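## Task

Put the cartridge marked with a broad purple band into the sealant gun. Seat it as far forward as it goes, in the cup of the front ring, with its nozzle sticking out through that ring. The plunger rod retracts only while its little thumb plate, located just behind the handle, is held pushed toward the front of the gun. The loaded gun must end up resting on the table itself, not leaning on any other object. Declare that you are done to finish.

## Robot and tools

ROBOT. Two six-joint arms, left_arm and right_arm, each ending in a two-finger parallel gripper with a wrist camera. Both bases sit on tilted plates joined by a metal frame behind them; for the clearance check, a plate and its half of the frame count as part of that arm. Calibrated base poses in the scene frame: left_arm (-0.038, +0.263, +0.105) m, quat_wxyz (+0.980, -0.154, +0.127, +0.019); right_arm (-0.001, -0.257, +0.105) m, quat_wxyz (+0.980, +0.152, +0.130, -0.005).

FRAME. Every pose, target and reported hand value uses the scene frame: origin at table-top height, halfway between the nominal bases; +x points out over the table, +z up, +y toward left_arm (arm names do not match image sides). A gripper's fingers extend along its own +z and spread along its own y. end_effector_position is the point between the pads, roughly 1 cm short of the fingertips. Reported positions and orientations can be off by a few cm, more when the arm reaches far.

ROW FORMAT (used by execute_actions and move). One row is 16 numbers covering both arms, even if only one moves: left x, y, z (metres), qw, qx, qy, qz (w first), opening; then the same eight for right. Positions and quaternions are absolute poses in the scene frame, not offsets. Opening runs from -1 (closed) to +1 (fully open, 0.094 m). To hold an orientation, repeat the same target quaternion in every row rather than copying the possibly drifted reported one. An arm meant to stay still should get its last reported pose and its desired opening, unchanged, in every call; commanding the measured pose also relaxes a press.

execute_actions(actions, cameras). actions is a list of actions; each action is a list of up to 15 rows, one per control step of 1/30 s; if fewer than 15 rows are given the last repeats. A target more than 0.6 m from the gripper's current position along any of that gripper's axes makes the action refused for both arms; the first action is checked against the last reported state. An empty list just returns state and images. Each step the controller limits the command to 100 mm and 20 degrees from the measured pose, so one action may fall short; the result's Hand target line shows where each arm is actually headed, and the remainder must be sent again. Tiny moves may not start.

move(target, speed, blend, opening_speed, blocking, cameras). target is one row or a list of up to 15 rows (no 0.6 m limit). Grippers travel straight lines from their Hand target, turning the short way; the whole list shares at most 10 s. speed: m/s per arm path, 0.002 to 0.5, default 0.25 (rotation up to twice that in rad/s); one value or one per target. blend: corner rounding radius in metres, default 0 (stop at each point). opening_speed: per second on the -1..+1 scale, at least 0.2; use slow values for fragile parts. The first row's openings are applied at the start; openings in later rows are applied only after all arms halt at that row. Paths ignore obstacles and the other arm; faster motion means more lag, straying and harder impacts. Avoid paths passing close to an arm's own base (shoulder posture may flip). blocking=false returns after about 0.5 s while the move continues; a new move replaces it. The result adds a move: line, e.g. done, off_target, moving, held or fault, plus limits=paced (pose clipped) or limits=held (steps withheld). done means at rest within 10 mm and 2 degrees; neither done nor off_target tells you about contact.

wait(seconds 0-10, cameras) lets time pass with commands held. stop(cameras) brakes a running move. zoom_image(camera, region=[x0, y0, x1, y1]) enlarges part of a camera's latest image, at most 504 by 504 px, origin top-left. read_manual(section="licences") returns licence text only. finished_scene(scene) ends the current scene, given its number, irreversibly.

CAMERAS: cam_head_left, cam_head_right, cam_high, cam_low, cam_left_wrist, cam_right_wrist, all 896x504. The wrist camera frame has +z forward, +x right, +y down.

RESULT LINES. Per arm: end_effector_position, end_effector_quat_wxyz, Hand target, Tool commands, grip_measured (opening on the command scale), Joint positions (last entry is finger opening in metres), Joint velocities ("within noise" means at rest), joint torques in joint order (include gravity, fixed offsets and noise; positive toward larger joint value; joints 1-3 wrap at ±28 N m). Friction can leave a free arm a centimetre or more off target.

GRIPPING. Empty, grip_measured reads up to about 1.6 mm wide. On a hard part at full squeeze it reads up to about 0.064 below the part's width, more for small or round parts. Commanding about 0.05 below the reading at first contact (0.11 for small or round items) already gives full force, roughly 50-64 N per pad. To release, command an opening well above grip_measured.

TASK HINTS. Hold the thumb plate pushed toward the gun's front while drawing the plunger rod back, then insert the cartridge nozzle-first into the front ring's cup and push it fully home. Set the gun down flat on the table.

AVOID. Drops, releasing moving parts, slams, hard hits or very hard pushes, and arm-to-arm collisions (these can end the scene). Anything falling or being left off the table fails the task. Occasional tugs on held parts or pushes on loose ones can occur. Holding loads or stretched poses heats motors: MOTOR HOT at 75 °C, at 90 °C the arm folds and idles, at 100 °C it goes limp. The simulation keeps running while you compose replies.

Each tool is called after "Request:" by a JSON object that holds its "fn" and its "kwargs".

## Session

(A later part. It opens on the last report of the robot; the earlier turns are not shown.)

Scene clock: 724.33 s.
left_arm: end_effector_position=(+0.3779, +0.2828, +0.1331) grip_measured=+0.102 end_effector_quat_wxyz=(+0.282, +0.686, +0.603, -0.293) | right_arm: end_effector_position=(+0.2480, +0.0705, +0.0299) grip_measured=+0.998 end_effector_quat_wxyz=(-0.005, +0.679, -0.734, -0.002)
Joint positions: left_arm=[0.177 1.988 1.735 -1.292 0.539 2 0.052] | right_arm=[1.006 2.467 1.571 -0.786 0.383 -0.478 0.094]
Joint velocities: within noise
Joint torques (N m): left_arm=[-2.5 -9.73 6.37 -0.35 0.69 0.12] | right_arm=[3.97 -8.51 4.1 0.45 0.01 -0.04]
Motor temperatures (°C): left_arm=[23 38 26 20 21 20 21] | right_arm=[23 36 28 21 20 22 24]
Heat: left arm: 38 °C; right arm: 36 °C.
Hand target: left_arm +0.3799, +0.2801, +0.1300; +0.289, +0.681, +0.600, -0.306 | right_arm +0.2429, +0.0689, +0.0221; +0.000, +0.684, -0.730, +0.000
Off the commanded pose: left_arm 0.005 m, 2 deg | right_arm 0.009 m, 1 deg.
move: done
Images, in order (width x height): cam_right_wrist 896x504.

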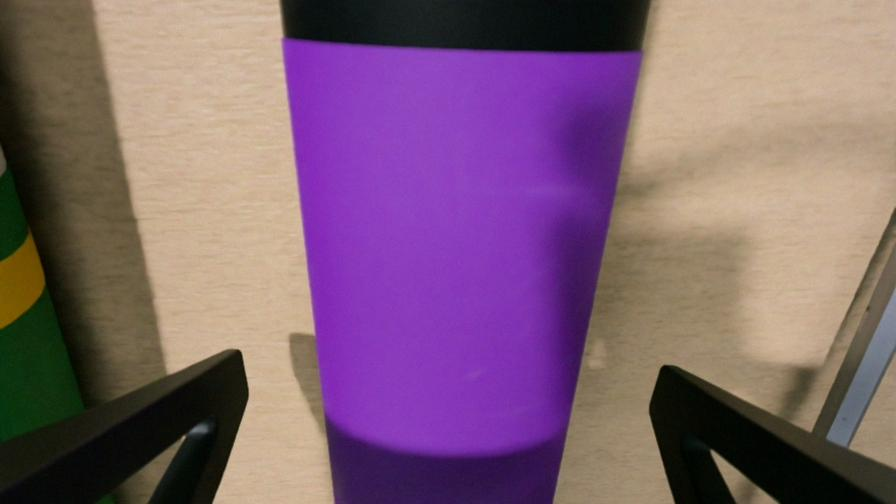

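Request:
{"fn": "move", "kwargs": {"target": [[0.380,0.280,0.130,0.2881,0.6803,0.5988,-0.3063,0.1,0.243,0.069,0.022,0,-0.684,0.7295,0,-0.3],[0.380,0.280,0.130,0.2881,0.6803,0.5988,-0.3063,0.1,0.255,0.050,0.15,0,-0.684,0.7295,0,-0.3]], "speed": 0.12, "opening_speed": 1.0, "cameras": ["cam_right_wrist","cam_low"]}}

Scene clock: 737.43 s.
left_arm: end_effector_position=(+0.3779, +0.2828, +0.1331) grip_measured=+0.102 end_effector_quat_wxyz=(+0.282, +0.686, +0.603, -0.293) | right_arm: end_effector_position=(+0.2501, +0.0398, +0.1219) grip_measured=+0.035 end_effector_quat_wxyz=(+0.030, +0.687, -0.726, +0.012)
Joint positions: left_arm=[0.177 1.988 1.735 -1.292 0.539 2 0.052] | right_arm=[1.053 2.315 1.699 -1.168 0.383 -0.42 0.049]
Joint velocities: within noise
Joint torques (N m): left_arm=[-2.54 -9.74 6.35 -0.35 0.68 0.11] | right_arm=[5.53 -12.53 9.7 -0.16 -0.09 0.08]
Motor temperatures (°C): left_arm=[23 38 26 20 21 20 20] | right_arm=[23 37 27 21 20 22 24]
Heat: left arm: 38 °C; right arm: 37 °C.
Hand target: left_arm +0.3799, +0.2801, +0.1299; +0.288, +0.681, +0.600, -0.306 | right_arm +0.2544, +0.0492, +0.1494; +0.000, +0.684, -0.729, +0.000
Off the commanded pose: left_arm 0.005 m, 2 deg | right_arm 0.030 m, 4 deg.
move: off_target (right_arm)
Images, in order (width x height): cam_low 896x504, cam_right_wrist 896x504.

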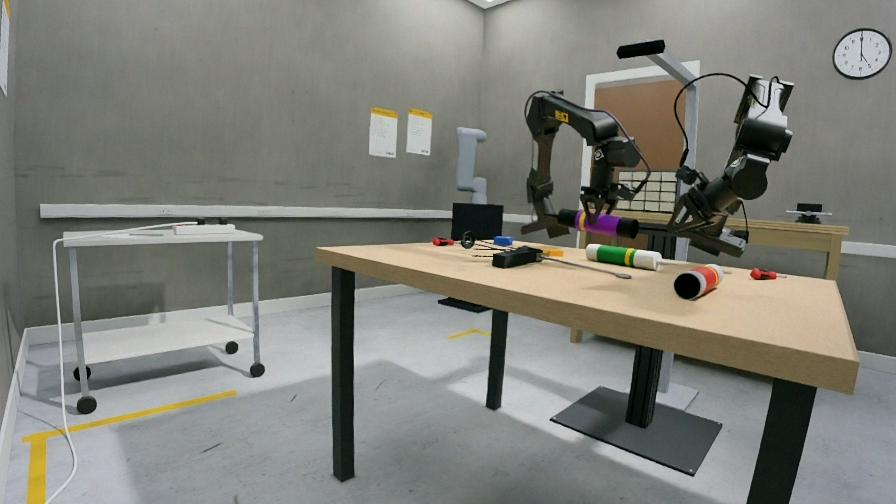

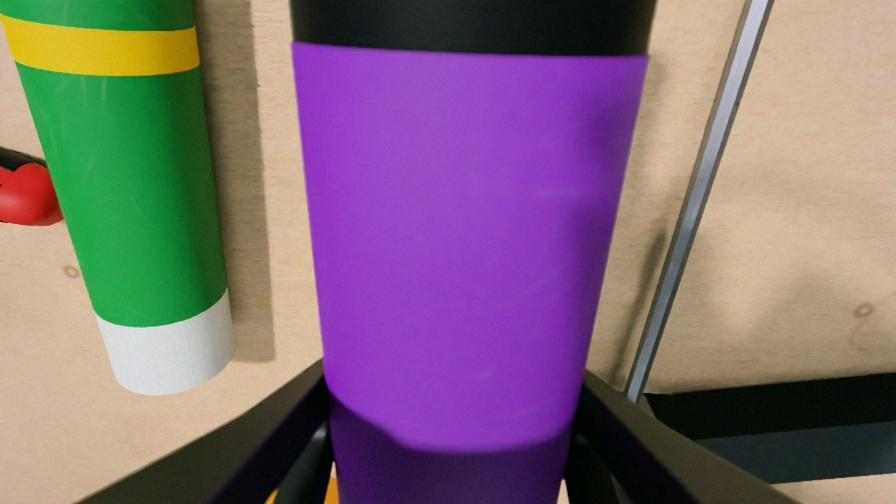

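Request:
{"fn": "move", "kwargs": {"target": [[0.380,0.280,0.130,0.2881,0.6803,0.5988,-0.3063,0.1,0.30,-0.06,0.18,0.05,-0.676,0.730,0.05,-0.3],[0.380,0.280,0.130,0.2881,0.6803,0.5988,-0.3063,0.1,0.335,-0.13,0.16,0.1026,-0.6690,0.7301,0.0940,-0.3]], "speed": 0.15, "blend": [0.04,0], "cameras": ["cam_right_wrist","cam_low","cam_high","cam_left_wrist"]}}

Scene clock: 745.20 s.
left_arm: end_effector_position=(+0.3779, +0.2828, +0.1331) grip_measured=+0.102 end_effector_quat_wxyz=(+0.282, +0.686, +0.603, -0.293) | right_arm: end_effector_position=(+0.3336, -0.1367, +0.1479) grip_measured=+0.035 end_effector_quat_wxyz=(-0.073, +0.669, -0.734, -0.084)
Joint positions: left_arm=[0.177 1.988 1.735 -1.292 0.539 2 0.052] | right_arm=[0.526 1.702 1.257 -0.944 0.195 -1.009 0.049]
Joint velocities: within noise
Joint torques (N m): left_arm=[-2.5 -9.74 6.35 -0.35 0.69 0.11] | right_arm=[3.34 -9.52 5.16 0.71 -0.51 -0.08]
Motor temperatures (°C): left_arm=[23 38 26 20 21 20 20] | right_arm=[23 38 27 21 21 22 24]
Heat: left arm: 38 °C; right arm: 38 °C.
Hand target: left_arm +0.3799, +0.2801, +0.1299; +0.288, +0.681, +0.600, -0.306 | right_arm +0.3350, -0.1301, +0.1601; +0.102, -0.669, +0.730, +0.094
Off the commanded pose: left_arm 0.005 m, 2 deg | right_arm 0.014 m, 4 deg.
move: off_target (right_arm)
Images, in order (width x height): cam_high 896x504, cam_low 896x504, cam_left_wrist 896x504, cam_right_wrist 896x504.

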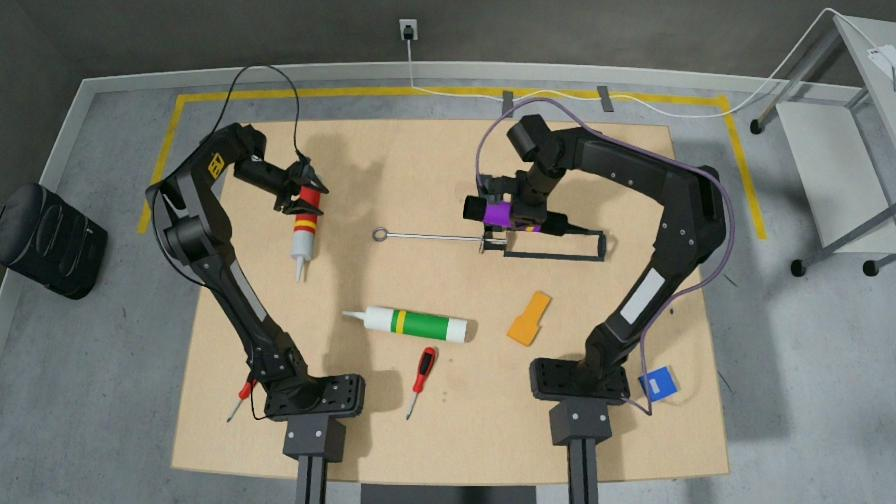

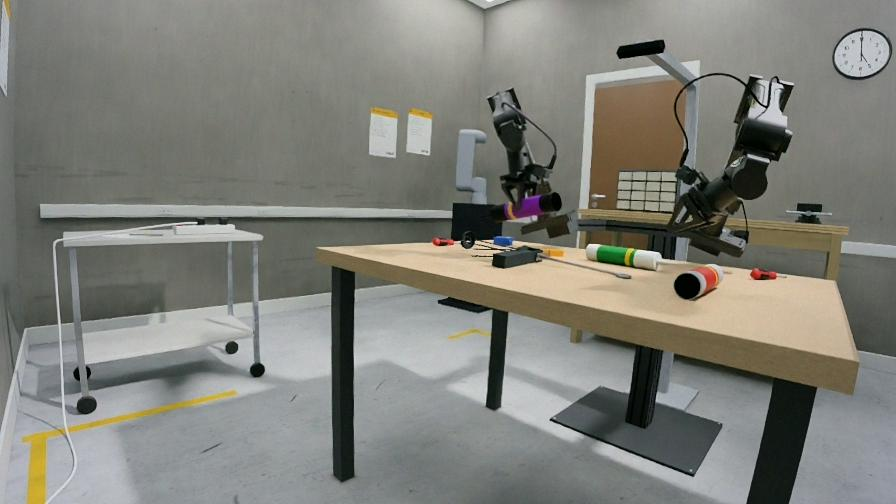

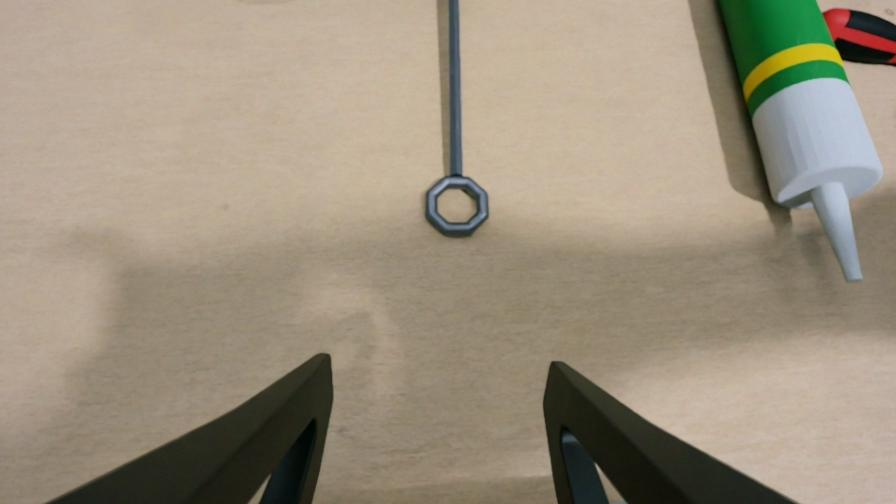

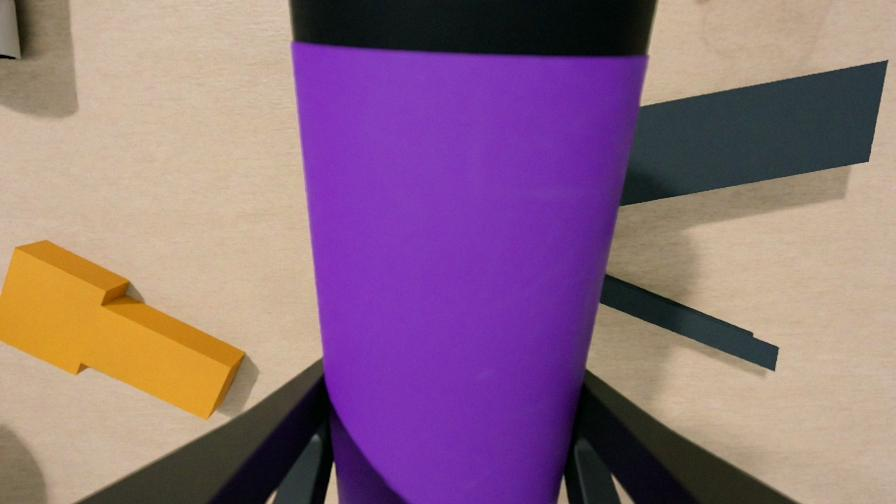

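Request:
{"fn": "move", "kwargs": {"target": [[0.356,0.200,0.037,0.2881,0.6803,0.5988,-0.3063,0.1,0.335,-0.13,0.16,0.1026,-0.6690,0.7301,0.0940,-0.3]], "speed": 0.15, "cameras": ["cam_left_wrist"]}}

Scene clock: 758.07 s.
left_arm: end_effector_position=(+0.3625, +0.2114, +0.0417) grip_measured=+0.102 end_effector_quat_wxyz=(+0.290, +0.686, +0.602, -0.288) | right_arm: end_effector_position=(+0.3336, -0.1366, +0.1479) grip_measured=+0.035 end_effector_quat_wxyz=(-0.074, +0.670, -0.734, -0.084)
Joint positions: left_arm=[0.074 2.066 1.396 -0.797 0.541 1.882 0.052] | right_arm=[0.526 1.702 1.257 -0.944 0.195 -1.011 0.049]
Joint velocities: within noise
Joint torques (N m): left_arm=[-4.59 -9.76 3.02 0 0.63 -0.11] | right_arm=[3.34 -9.52 5.15 0.68 -0.46 -0.04]
Motor temperatures (°C): left_arm=[23 38 25 20 21 20 20] | right_arm=[23 39 26 21 21 22 25]
Heat: left arm: 38 °C; right arm: 39 °C.
Hand target: left_arm +0.3558, +0.2003, +0.0373; +0.288, +0.681, +0.599, -0.307 | right_arm +0.3350, -0.1302, +0.1601; +0.102, -0.669, +0.730, +0.094
Off the commanded pose: left_arm 0.014 m, 2 deg | right_arm 0.014 m, 4 deg.
move: off_target (left_arm, right_arm)
Images, in order (width x height): cam_left_wrist 896x504.

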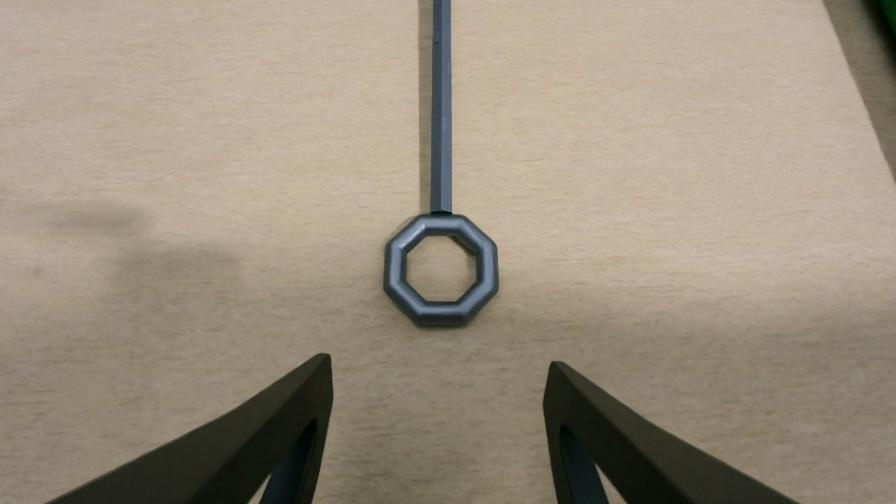

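Request:
{"fn": "execute_actions", "kwargs": {"actions": []}}

Scene clock: 784.20 s.
left_arm: end_effector_position=(+0.3627, +0.2114, +0.0417) grip_measured=+0.102 end_effector_quat_wxyz=(+0.290, +0.686, +0.602, -0.288) | right_arm: end_effector_position=(+0.3336, -0.1365, +0.1479) grip_measured=+0.035 end_effector_quat_wxyz=(-0.074, +0.670, -0.734, -0.084)
Joint positions: left_arm=[0.074 2.066 1.396 -0.796 0.541 1.881 0.052] | right_arm=[0.526 1.702 1.257 -0.944 0.194 -1.011 0.049]
Joint velocities: within noise
Joint torques (N m): left_arm=[-4.56 -9.76 3.02 -0.01 0.63 -0.11] | right_arm=[3.33 -9.51 5.16 0.68 -0.46 -0.05]
Motor temperatures (°C): left_arm=[23 38 25 20 22 20 20] | right_arm=[23 41 26 22 21 22 25]
Heat: left arm: 38 °C; right arm: 41 °C.
Hand target: left_arm +0.3558, +0.2003, +0.0373; +0.288, +0.681, +0.599, -0.307 | right_arm +0.3349, -0.1301, +0.1601; +0.102, -0.669, +0.730, +0.094
Tool commands: left_gripper/opening=+0.1 right_gripper/opening=-0.3
Off the commanded pose: left_arm 0.014 m, 2 deg | right_arm 0.014 m, 4 deg.

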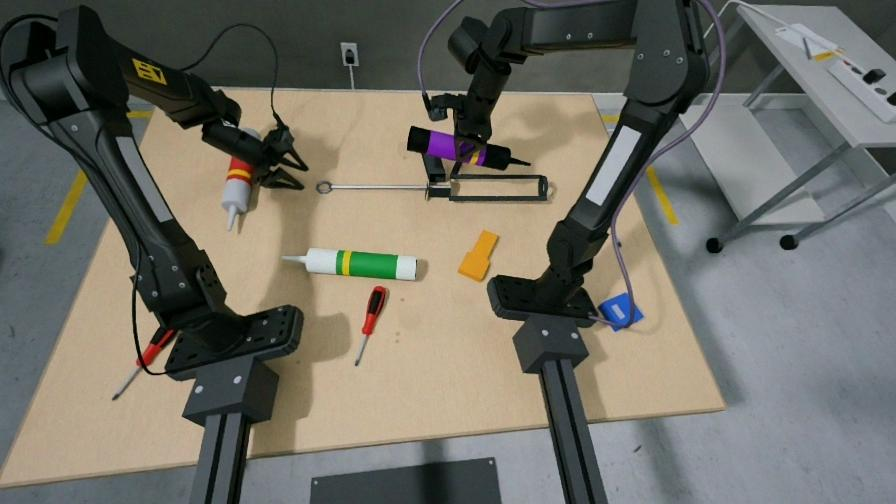

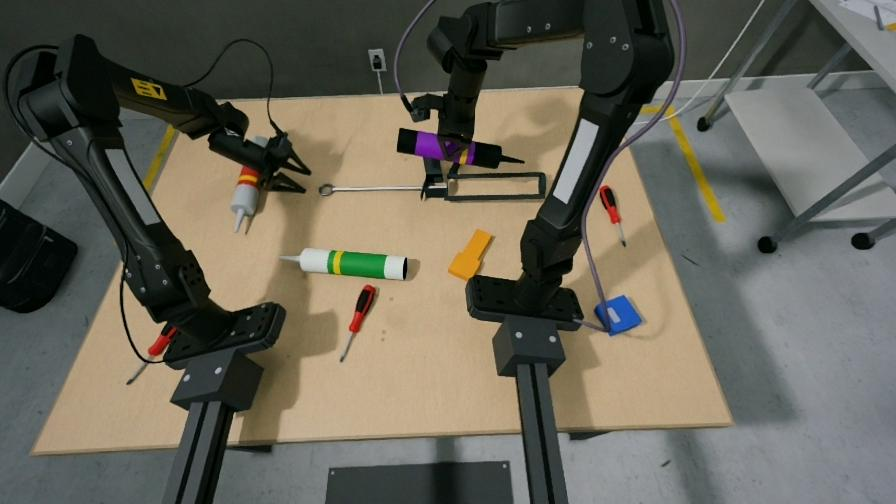

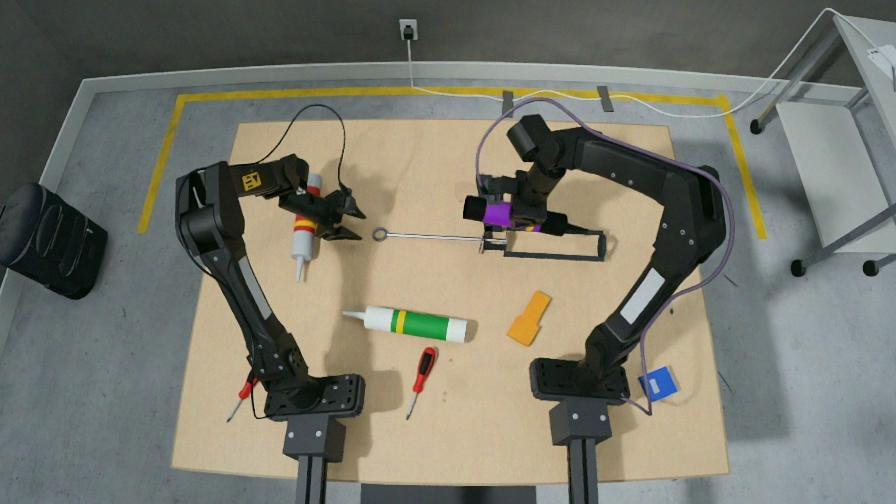

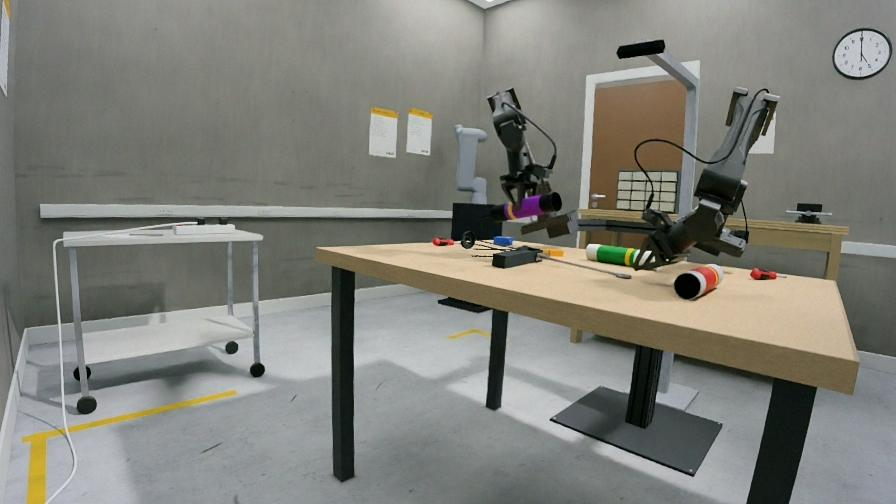

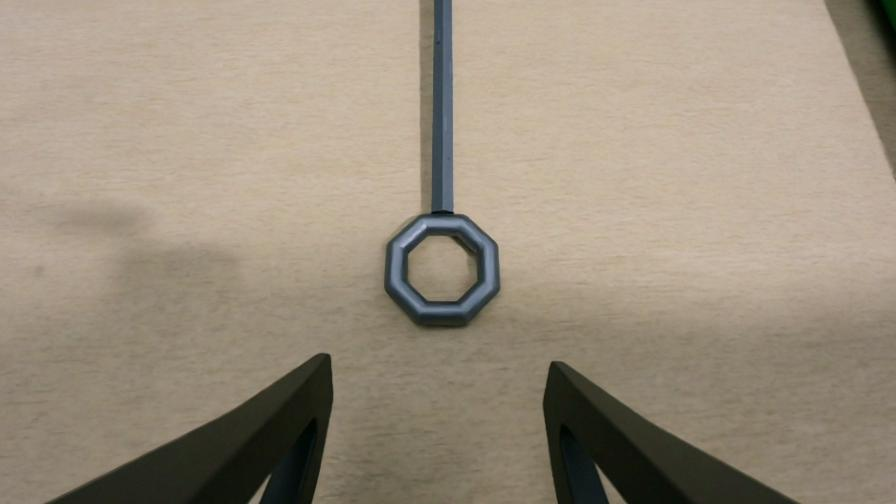

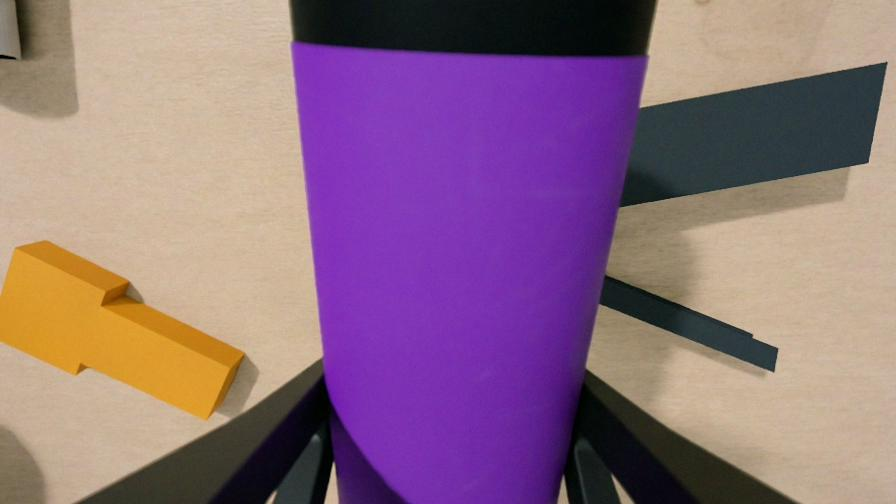

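Request:
{"fn": "move", "kwargs": {"target": [0.353,0.167,0.007,0.2881,0.6803,0.5988,-0.3063,0.1,0.335,-0.13,0.16,0.1026,-0.6690,0.7301,0.0940,-0.3], "speed": 0.08, "cameras": ["cam_left_wrist"]}}

Scene clock: 788.60 s.
left_arm: end_effector_position=(+0.3602, +0.1785, +0.0188) grip_measured=+0.102 end_effector_quat_wxyz=(+0.293, +0.681, +0.603, -0.295) | right_arm: end_effector_position=(+0.3336, -0.1365, +0.1479) grip_measured=+0.035 end_effector_quat_wxyz=(-0.074, +0.670, -0.734, -0.084)
Joint positions: left_arm=[0.016 2.131 1.35 -0.657 0.549 1.809 0.052] | right_arm=[0.526 1.702 1.257 -0.944 0.194 -1.011 0.049]
Joint velocities: within noise
Joint torques (N m): left_arm=[-4.86 -8.68 2.48 0.3 0.52 -0.07] | right_arm=[3.32 -9.52 5.15 0.69 -0.45 -0.04]
Motor temperatures (°C): left_arm=[23 38 25 20 22 20 20] | right_arm=[23 41 26 22 21 22 25]
Heat: left arm: 38 °C; right arm: 41 °C.
Hand target: left_arm +0.3524, +0.1674, +0.0077; +0.288, +0.681, +0.599, -0.307 | right_arm +0.3349, -0.1302, +0.1601; +0.102, -0.669, +0.730, +0.094
Off the commanded pose: left_arm 0.018 m, 1 deg | right_arm 0.014 m, 4 deg.
move: off_target (left_arm, right_arm)
Images, in order (width x height): cam_left_wrist 896x504.

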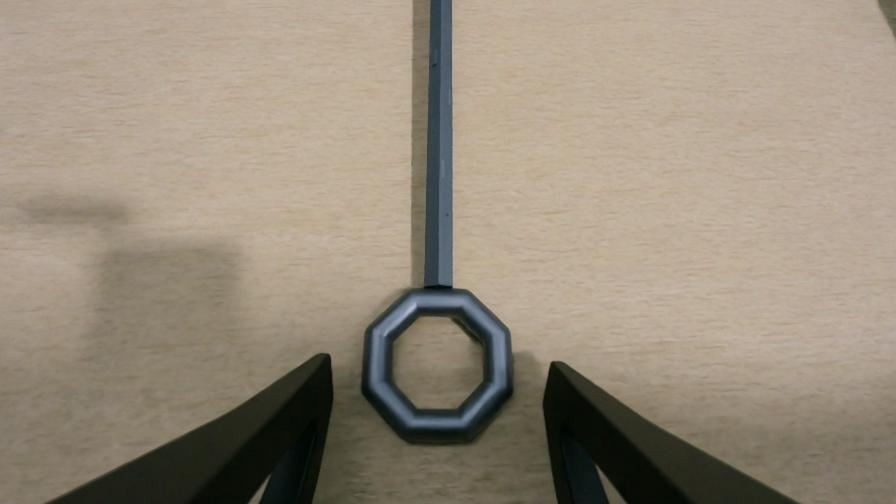

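Request:
{"fn": "move", "kwargs": {"target": [0.352,0.156,0.006,0.2881,0.6803,0.5988,-0.3063,0.1,0.335,-0.13,0.16,0.1026,-0.6690,0.7301,0.0940,-0.3], "speed": 0.08, "cameras": ["cam_left_wrist"]}}

Scene clock: 797.90 s.
left_arm: end_effector_position=(+0.3620, +0.1679, +0.0189) grip_measured=+0.102 end_effector_quat_wxyz=(+0.298, +0.680, +0.602, -0.293) | right_arm: end_effector_position=(+0.3336, -0.1365, +0.1479) grip_measured=+0.035 end_effector_quat_wxyz=(-0.074, +0.670, -0.734, -0.084)
Joint positions: left_arm=[-0.008 2.133 1.337 -0.617 0.551 1.779 0.052] | right_arm=[0.526 1.702 1.257 -0.944 0.194 -1.011 0.049]
Joint velocities: within noise
Joint torques (N m): left_arm=[-5.08 -8.49 2.36 0.32 0.48 -0.08] | right_arm=[3.33 -9.51 5.16 0.69 -0.45 -0.04]
Motor temperatures (°C): left_arm=[23 37 25 20 21 20 20] | right_arm=[23 41 26 22 21 22 25]
Heat: left arm: 37 °C; right arm: 41 °C.
Hand target: left_arm +0.3514, +0.1565, +0.0067; +0.288, +0.681, +0.599, -0.307 | right_arm +0.3349, -0.1302, +0.1601; +0.102, -0.669, +0.730, +0.094
Off the commanded pose: left_arm 0.020 m, 2 deg | right_arm 0.014 m, 4 deg.
move: off_target (left_arm, right_arm)
Images, in order (width x height): cam_left_wrist 896x504.

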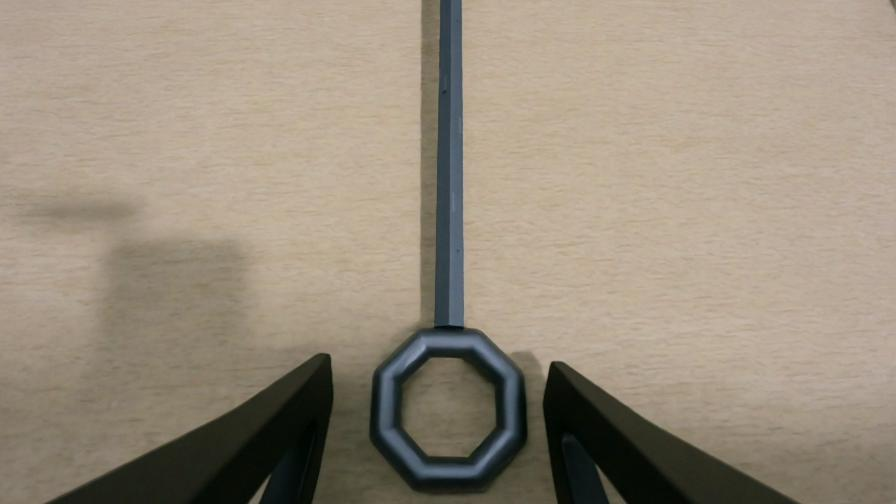

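Request:
{"fn": "move", "kwargs": {"target": [0.352,0.156,0.006,0.2881,0.6803,0.5988,-0.3063,-0.5,0.335,-0.13,0.16,0.1026,-0.6690,0.7301,0.0940,-0.3], "opening_speed": 0.4, "cameras": ["cam_left_wrist"]}}

Scene clock: 803.93 s.
left_arm: end_effector_position=(+0.3618, +0.1677, +0.0187) grip_measured=-0.267 end_effector_quat_wxyz=(+0.297, +0.680, +0.603, -0.294) | right_arm: end_effector_position=(+0.3336, -0.1365, +0.1479) grip_measured=+0.035 end_effector_quat_wxyz=(-0.074, +0.670, -0.734, -0.084)
Joint positions: left_arm=[-0.008 2.134 1.337 -0.617 0.552 1.778 0.034] | right_arm=[0.526 1.702 1.257 -0.944 0.194 -1.011 0.049]
Joint velocities: within noise
Joint torques (N m): left_arm=[-5.05 -8.55 2.39 0.3 0.47 -0.07] | right_arm=[3.34 -9.51 5.15 0.69 -0.45 -0.04]
Motor temperatures (°C): left_arm=[24 36 25 20 21 20 20] | right_arm=[23 41 26 22 21 22 25]
Heat: left arm: 36 °C; right arm: 41 °C.
Hand target: left_arm +0.3514, +0.1565, +0.0066; +0.288, +0.681, +0.599, -0.307 | right_arm +0.3349, -0.1302, +0.1601; +0.102, -0.669, +0.730, +0.094
Off the commanded pose: left_arm 0.020 m, 2 deg | right_arm 0.014 m, 4 deg.
move: off_target (left_arm, right_arm)
Images, in order (width x height): cam_left_wrist 896x504.

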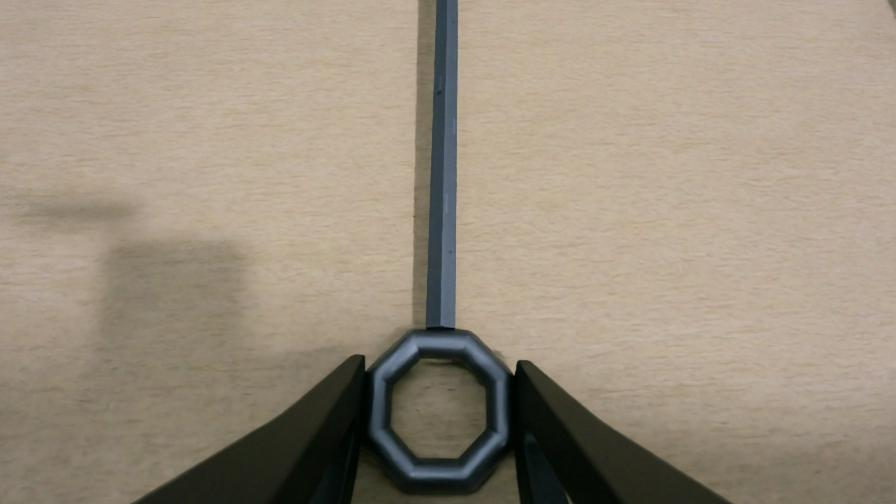

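Request:
{"fn": "move", "kwargs": {"target": [0.354,0.158,0.032,0.2881,0.6803,0.5988,-0.3063,-0.5,0.335,-0.13,0.16,0.1026,-0.6690,0.7301,0.0940,-0.3], "speed": 0.05, "cameras": ["cam_low","cam_high","cam_left_wrist"]}}

Request:
{"fn": "zoom_image", "kwargs": {"camera": "cam_low", "region": [440, 210, 640, 300]}}

Scene clock: 810.30 s.
left_arm: end_effector_position=(+0.3610, +0.1671, +0.0193) grip_measured=-0.267 end_effector_quat_wxyz=(+0.292, +0.681, +0.605, -0.293) | right_arm: end_effector_position=(+0.3336, -0.1365, +0.1479) grip_measured=+0.035 end_effector_quat_wxyz=(-0.074, +0.670, -0.734, -0.084)
Joint positions: left_arm=[-0.014 2.13 1.337 -0.622 0.54 1.77 0.034] | right_arm=[0.526 1.702 1.257 -0.944 0.194 -1.011 0.049]
Joint velocities: within noise
Joint torques (N m): left_arm=[-6 -13.53 2.95 -0.23 0.57 -0.17] | right_arm=[3.34 -9.52 5.14 0.68 -0.46 -0.04]
Motor temperatures (°C): left_arm=[24 37 25 20 21 20 20] | right_arm=[23 41 26 22 21 22 26]
Heat: left arm: 37 °C; right arm: 41 °C.
Hand target: left_arm +0.3541, +0.1582, +0.0315; +0.288, +0.681, +0.599, -0.306 | right_arm +0.3349, -0.1302, +0.1601; +0.102, -0.669, +0.730, +0.094
Off the commanded pose: left_arm 0.017 m, 2 deg | right_arm 0.014 m, 4 deg.
move: off_target (left_arm, right_arm)
Images, in order (width x height): cam_high 896x504, cam_low 896x504, cam_left_wrist 896x504.

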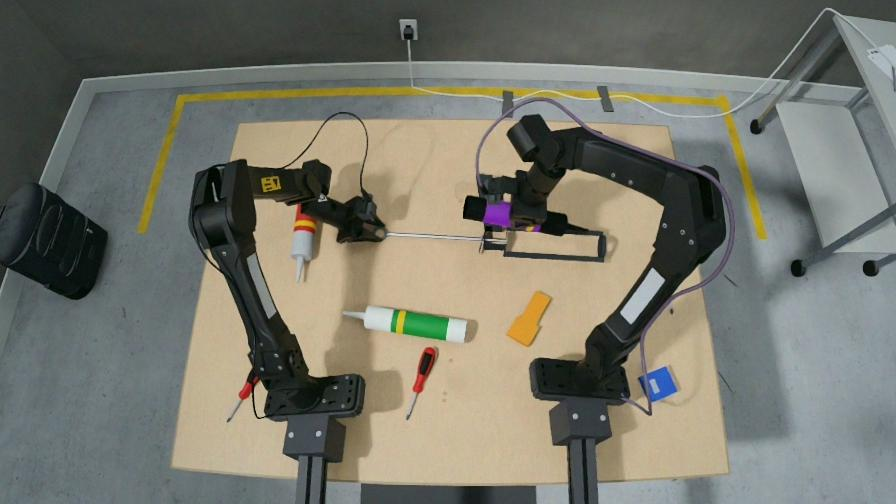

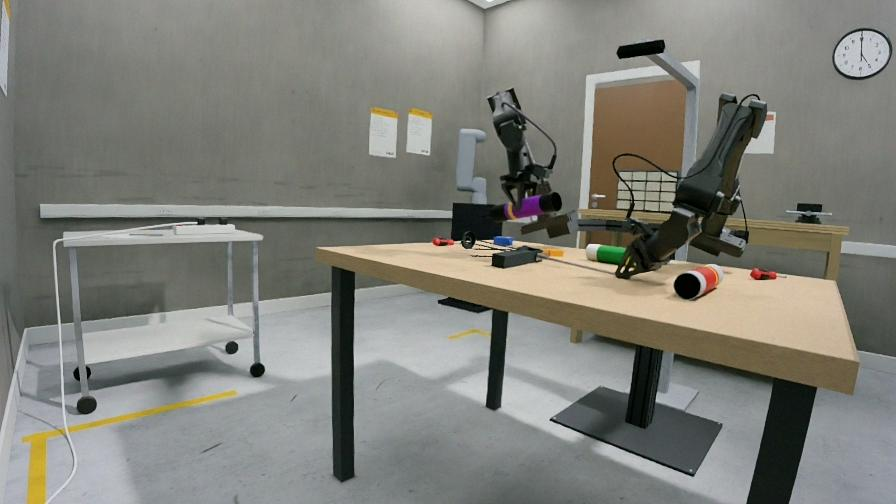

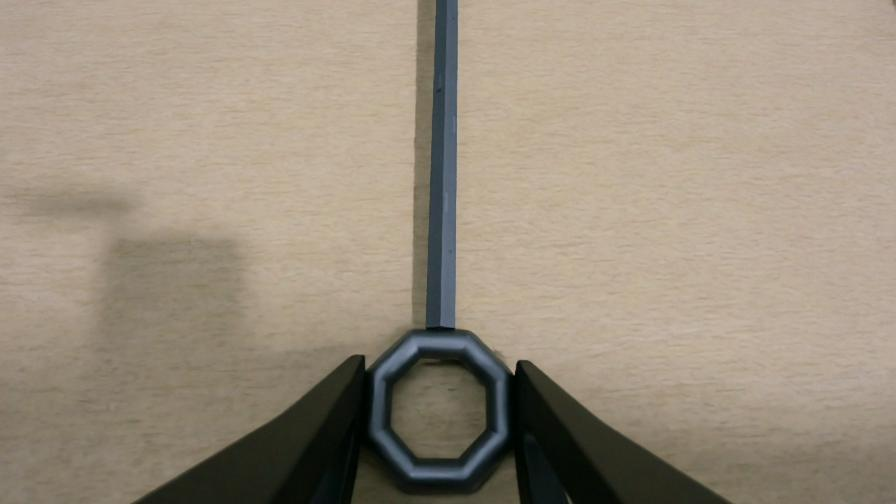

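Scaled by 2.520 from the camera's 896x504 image, which has a finer 1280x720 frame.

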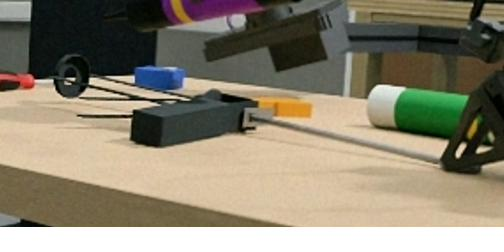

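Not moved yet; go higher.

Request:
{"fn": "move", "kwargs": {"target": [0.354,0.158,0.046,0.2881,0.6803,0.5988,-0.3063,-0.5,0.335,-0.13,0.16,0.1026,-0.6690,0.7301,0.0940,-0.3], "speed": 0.04, "cameras": ["cam_low","cam_high"]}}

Request:
{"fn": "zoom_image", "kwargs": {"camera": "cam_low", "region": [440, 210, 640, 300]}}

Scene clock: 817.07 s.
left_arm: end_effector_position=(+0.3599, +0.1669, +0.0299) grip_measured=-0.268 end_effector_quat_wxyz=(+0.284, +0.680, +0.609, -0.293) | right_arm: end_effector_position=(+0.3336, -0.1365, +0.1479) grip_measured=+0.035 end_effector_quat_wxyz=(-0.074, +0.670, -0.734, -0.084)
Joint positions: left_arm=[-0.027 2.1 1.337 -0.651 0.526 1.746 0.034] | right_arm=[0.526 1.702 1.257 -0.944 0.194 -1.011 0.049]
Joint velocities: within noise
Joint torques (N m): left_arm=[-5.79 -14 3.07 -0.22 0.69 -0.07] | right_arm=[3.34 -9.51 5.16 0.69 -0.46 -0.04]
Motor temperatures (°C): left_arm=[24 39 24 20 21 20 21] | right_arm=[23 42 26 22 21 22 26]
Heat: left arm: 39 °C; right arm: 42 °C.
Hand target: left_arm +0.3541, +0.1582, +0.0453; +0.288, +0.681, +0.599, -0.307 | right_arm +0.3349, -0.1302, +0.1601; +0.102, -0.669, +0.730, +0.094
Off the commanded pose: left_arm 0.019 m, 2 deg | right_arm 0.014 m, 4 deg.
move: off_target (left_arm, right_arm)
Images, in order (width x height): cam_high 896x504, cam_low 896x504.

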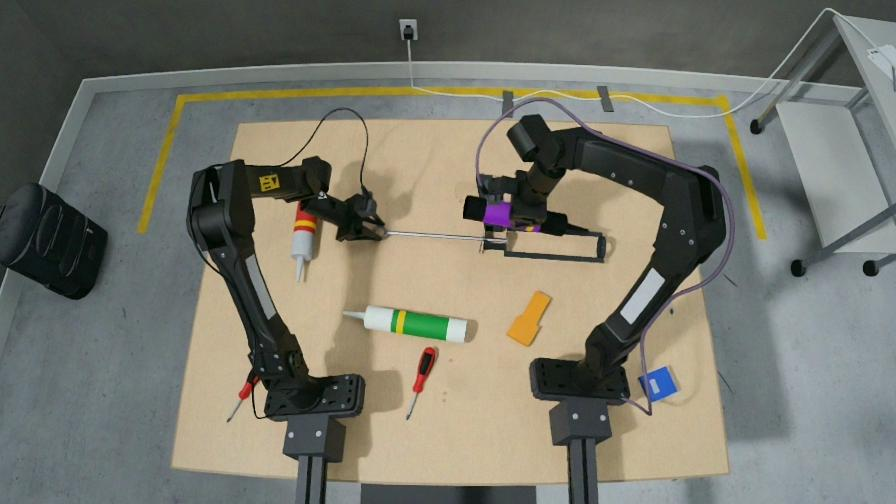

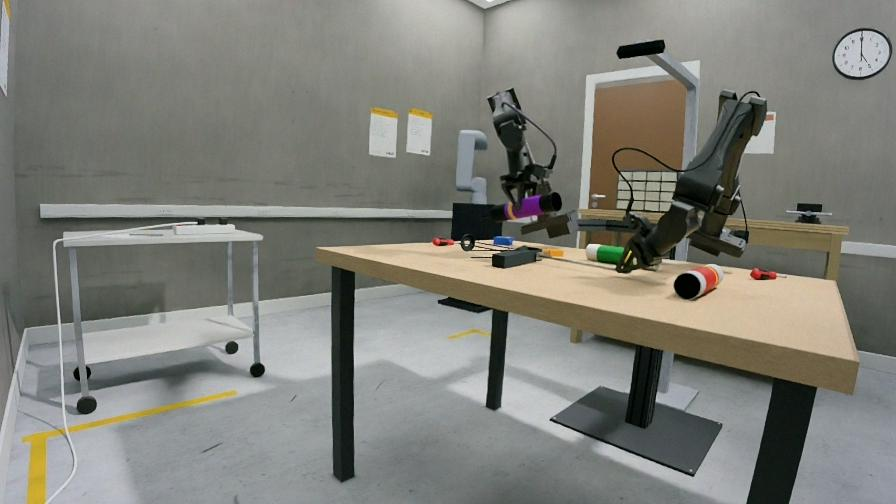

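Scaled by 2.520 from the camera's 896x504 image, which has a finer 1280x720 frame.

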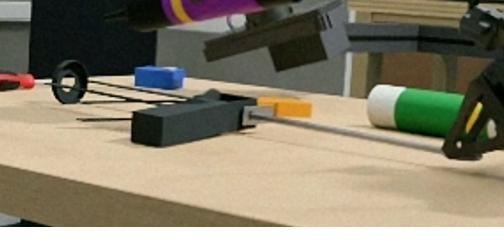

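Request:
{"fn": "zoom_image", "kwargs": {"camera": "cam_low", "region": [450, 225, 530, 270]}}

Request:
{"fn": "zoom_image", "kwargs": {"camera": "cam_high", "region": [470, 210, 620, 290]}}

Scaled by 6.300 from the camera's 896x504 image, which has a finer 1280x720 frame.

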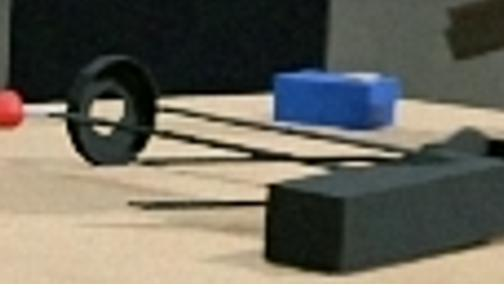

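Scaled by 3.360 from the camera's 896x504 image, which has a finer 1280x720 frame.

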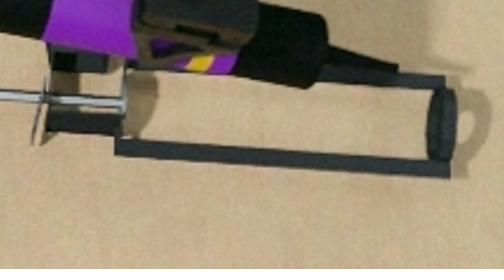

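Request:
{"fn": "move", "kwargs": {"target": [0.354,0.158,0.056,0.2881,0.6803,0.5988,-0.3063,-0.5,0.335,-0.13,0.16,0.1026,-0.6690,0.7301,0.0940,-0.3], "speed": 0.04, "cameras": ["cam_low","cam_high"]}}

Request:
{"fn": "zoom_image", "kwargs": {"camera": "cam_low", "region": [450, 225, 530, 270]}}

Request:
{"fn": "zoom_image", "kwargs": {"camera": "cam_high", "region": [470, 210, 620, 290]}}

Scene clock: 829.47 s.
left_arm: end_effector_position=(+0.3578, +0.1666, +0.0359) grip_measured=-0.268 end_effector_quat_wxyz=(+0.277, +0.678, +0.613, -0.296) | right_arm: end_effector_position=(+0.3336, -0.1365, +0.1479) grip_measured=+0.035 end_effector_quat_wxyz=(-0.074, +0.670, -0.734, -0.084)
Joint positions: left_arm=[-0.036 2.083 1.337 -0.673 0.517 1.727 0.034] | right_arm=[0.526 1.702 1.257 -0.944 0.194 -1.011 0.049]
Joint velocities: within noise
Joint torques (N m): left_arm=[-5.78 -14.67 3.21 -0.22 0.76 0.04] | right_arm=[3.33 -9.51 5.15 0.68 -0.46 -0.05]
Motor temperatures (°C): left_arm=[24 42 24 20 22 20 21] | right_arm=[23 42 26 22 21 22 26]
Heat: left arm: 42 °C; right arm: 42 °C.
Hand target: left_arm +0.3540, +0.1580, +0.0552; +0.288, +0.681, +0.599, -0.307 | right_arm +0.3349, -0.1302, +0.1601; +0.102, -0.669, +0.730, +0.094
Off the commanded pose: left_arm 0.022 m, 2 deg | right_arm 0.014 m, 4 deg.
move: off_target (left_arm, right_arm)
Images, in order (width x height): cam_high 896x504, cam_low 896x504.

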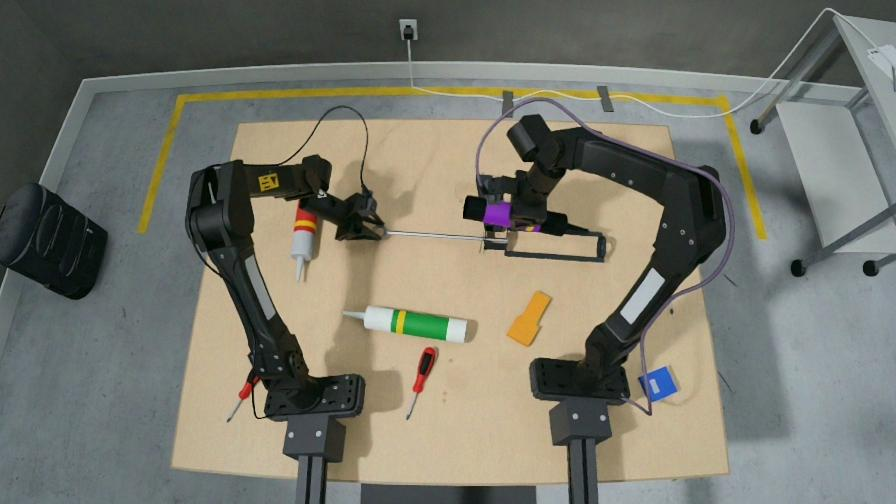

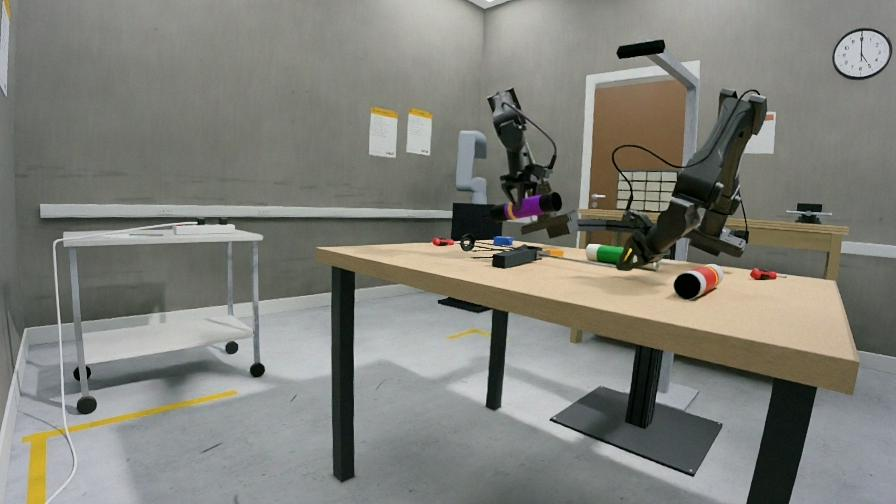

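Scaled by 6.300 from the camera's 896x504 image, which has a finer 1280x720 frame.

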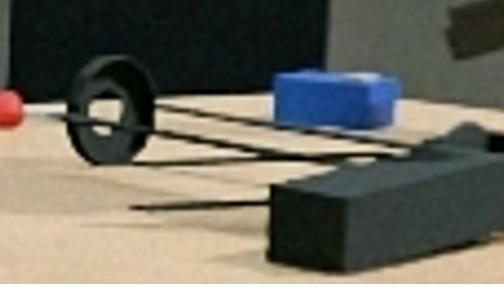

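Scaled by 3.360 from the camera's 896x504 image, which has a finer 1280x720 frame.

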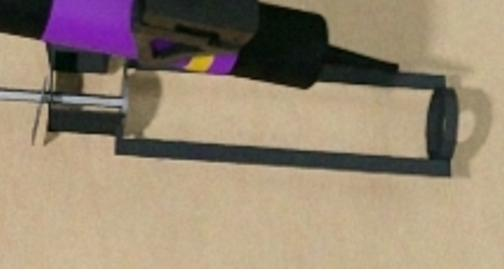

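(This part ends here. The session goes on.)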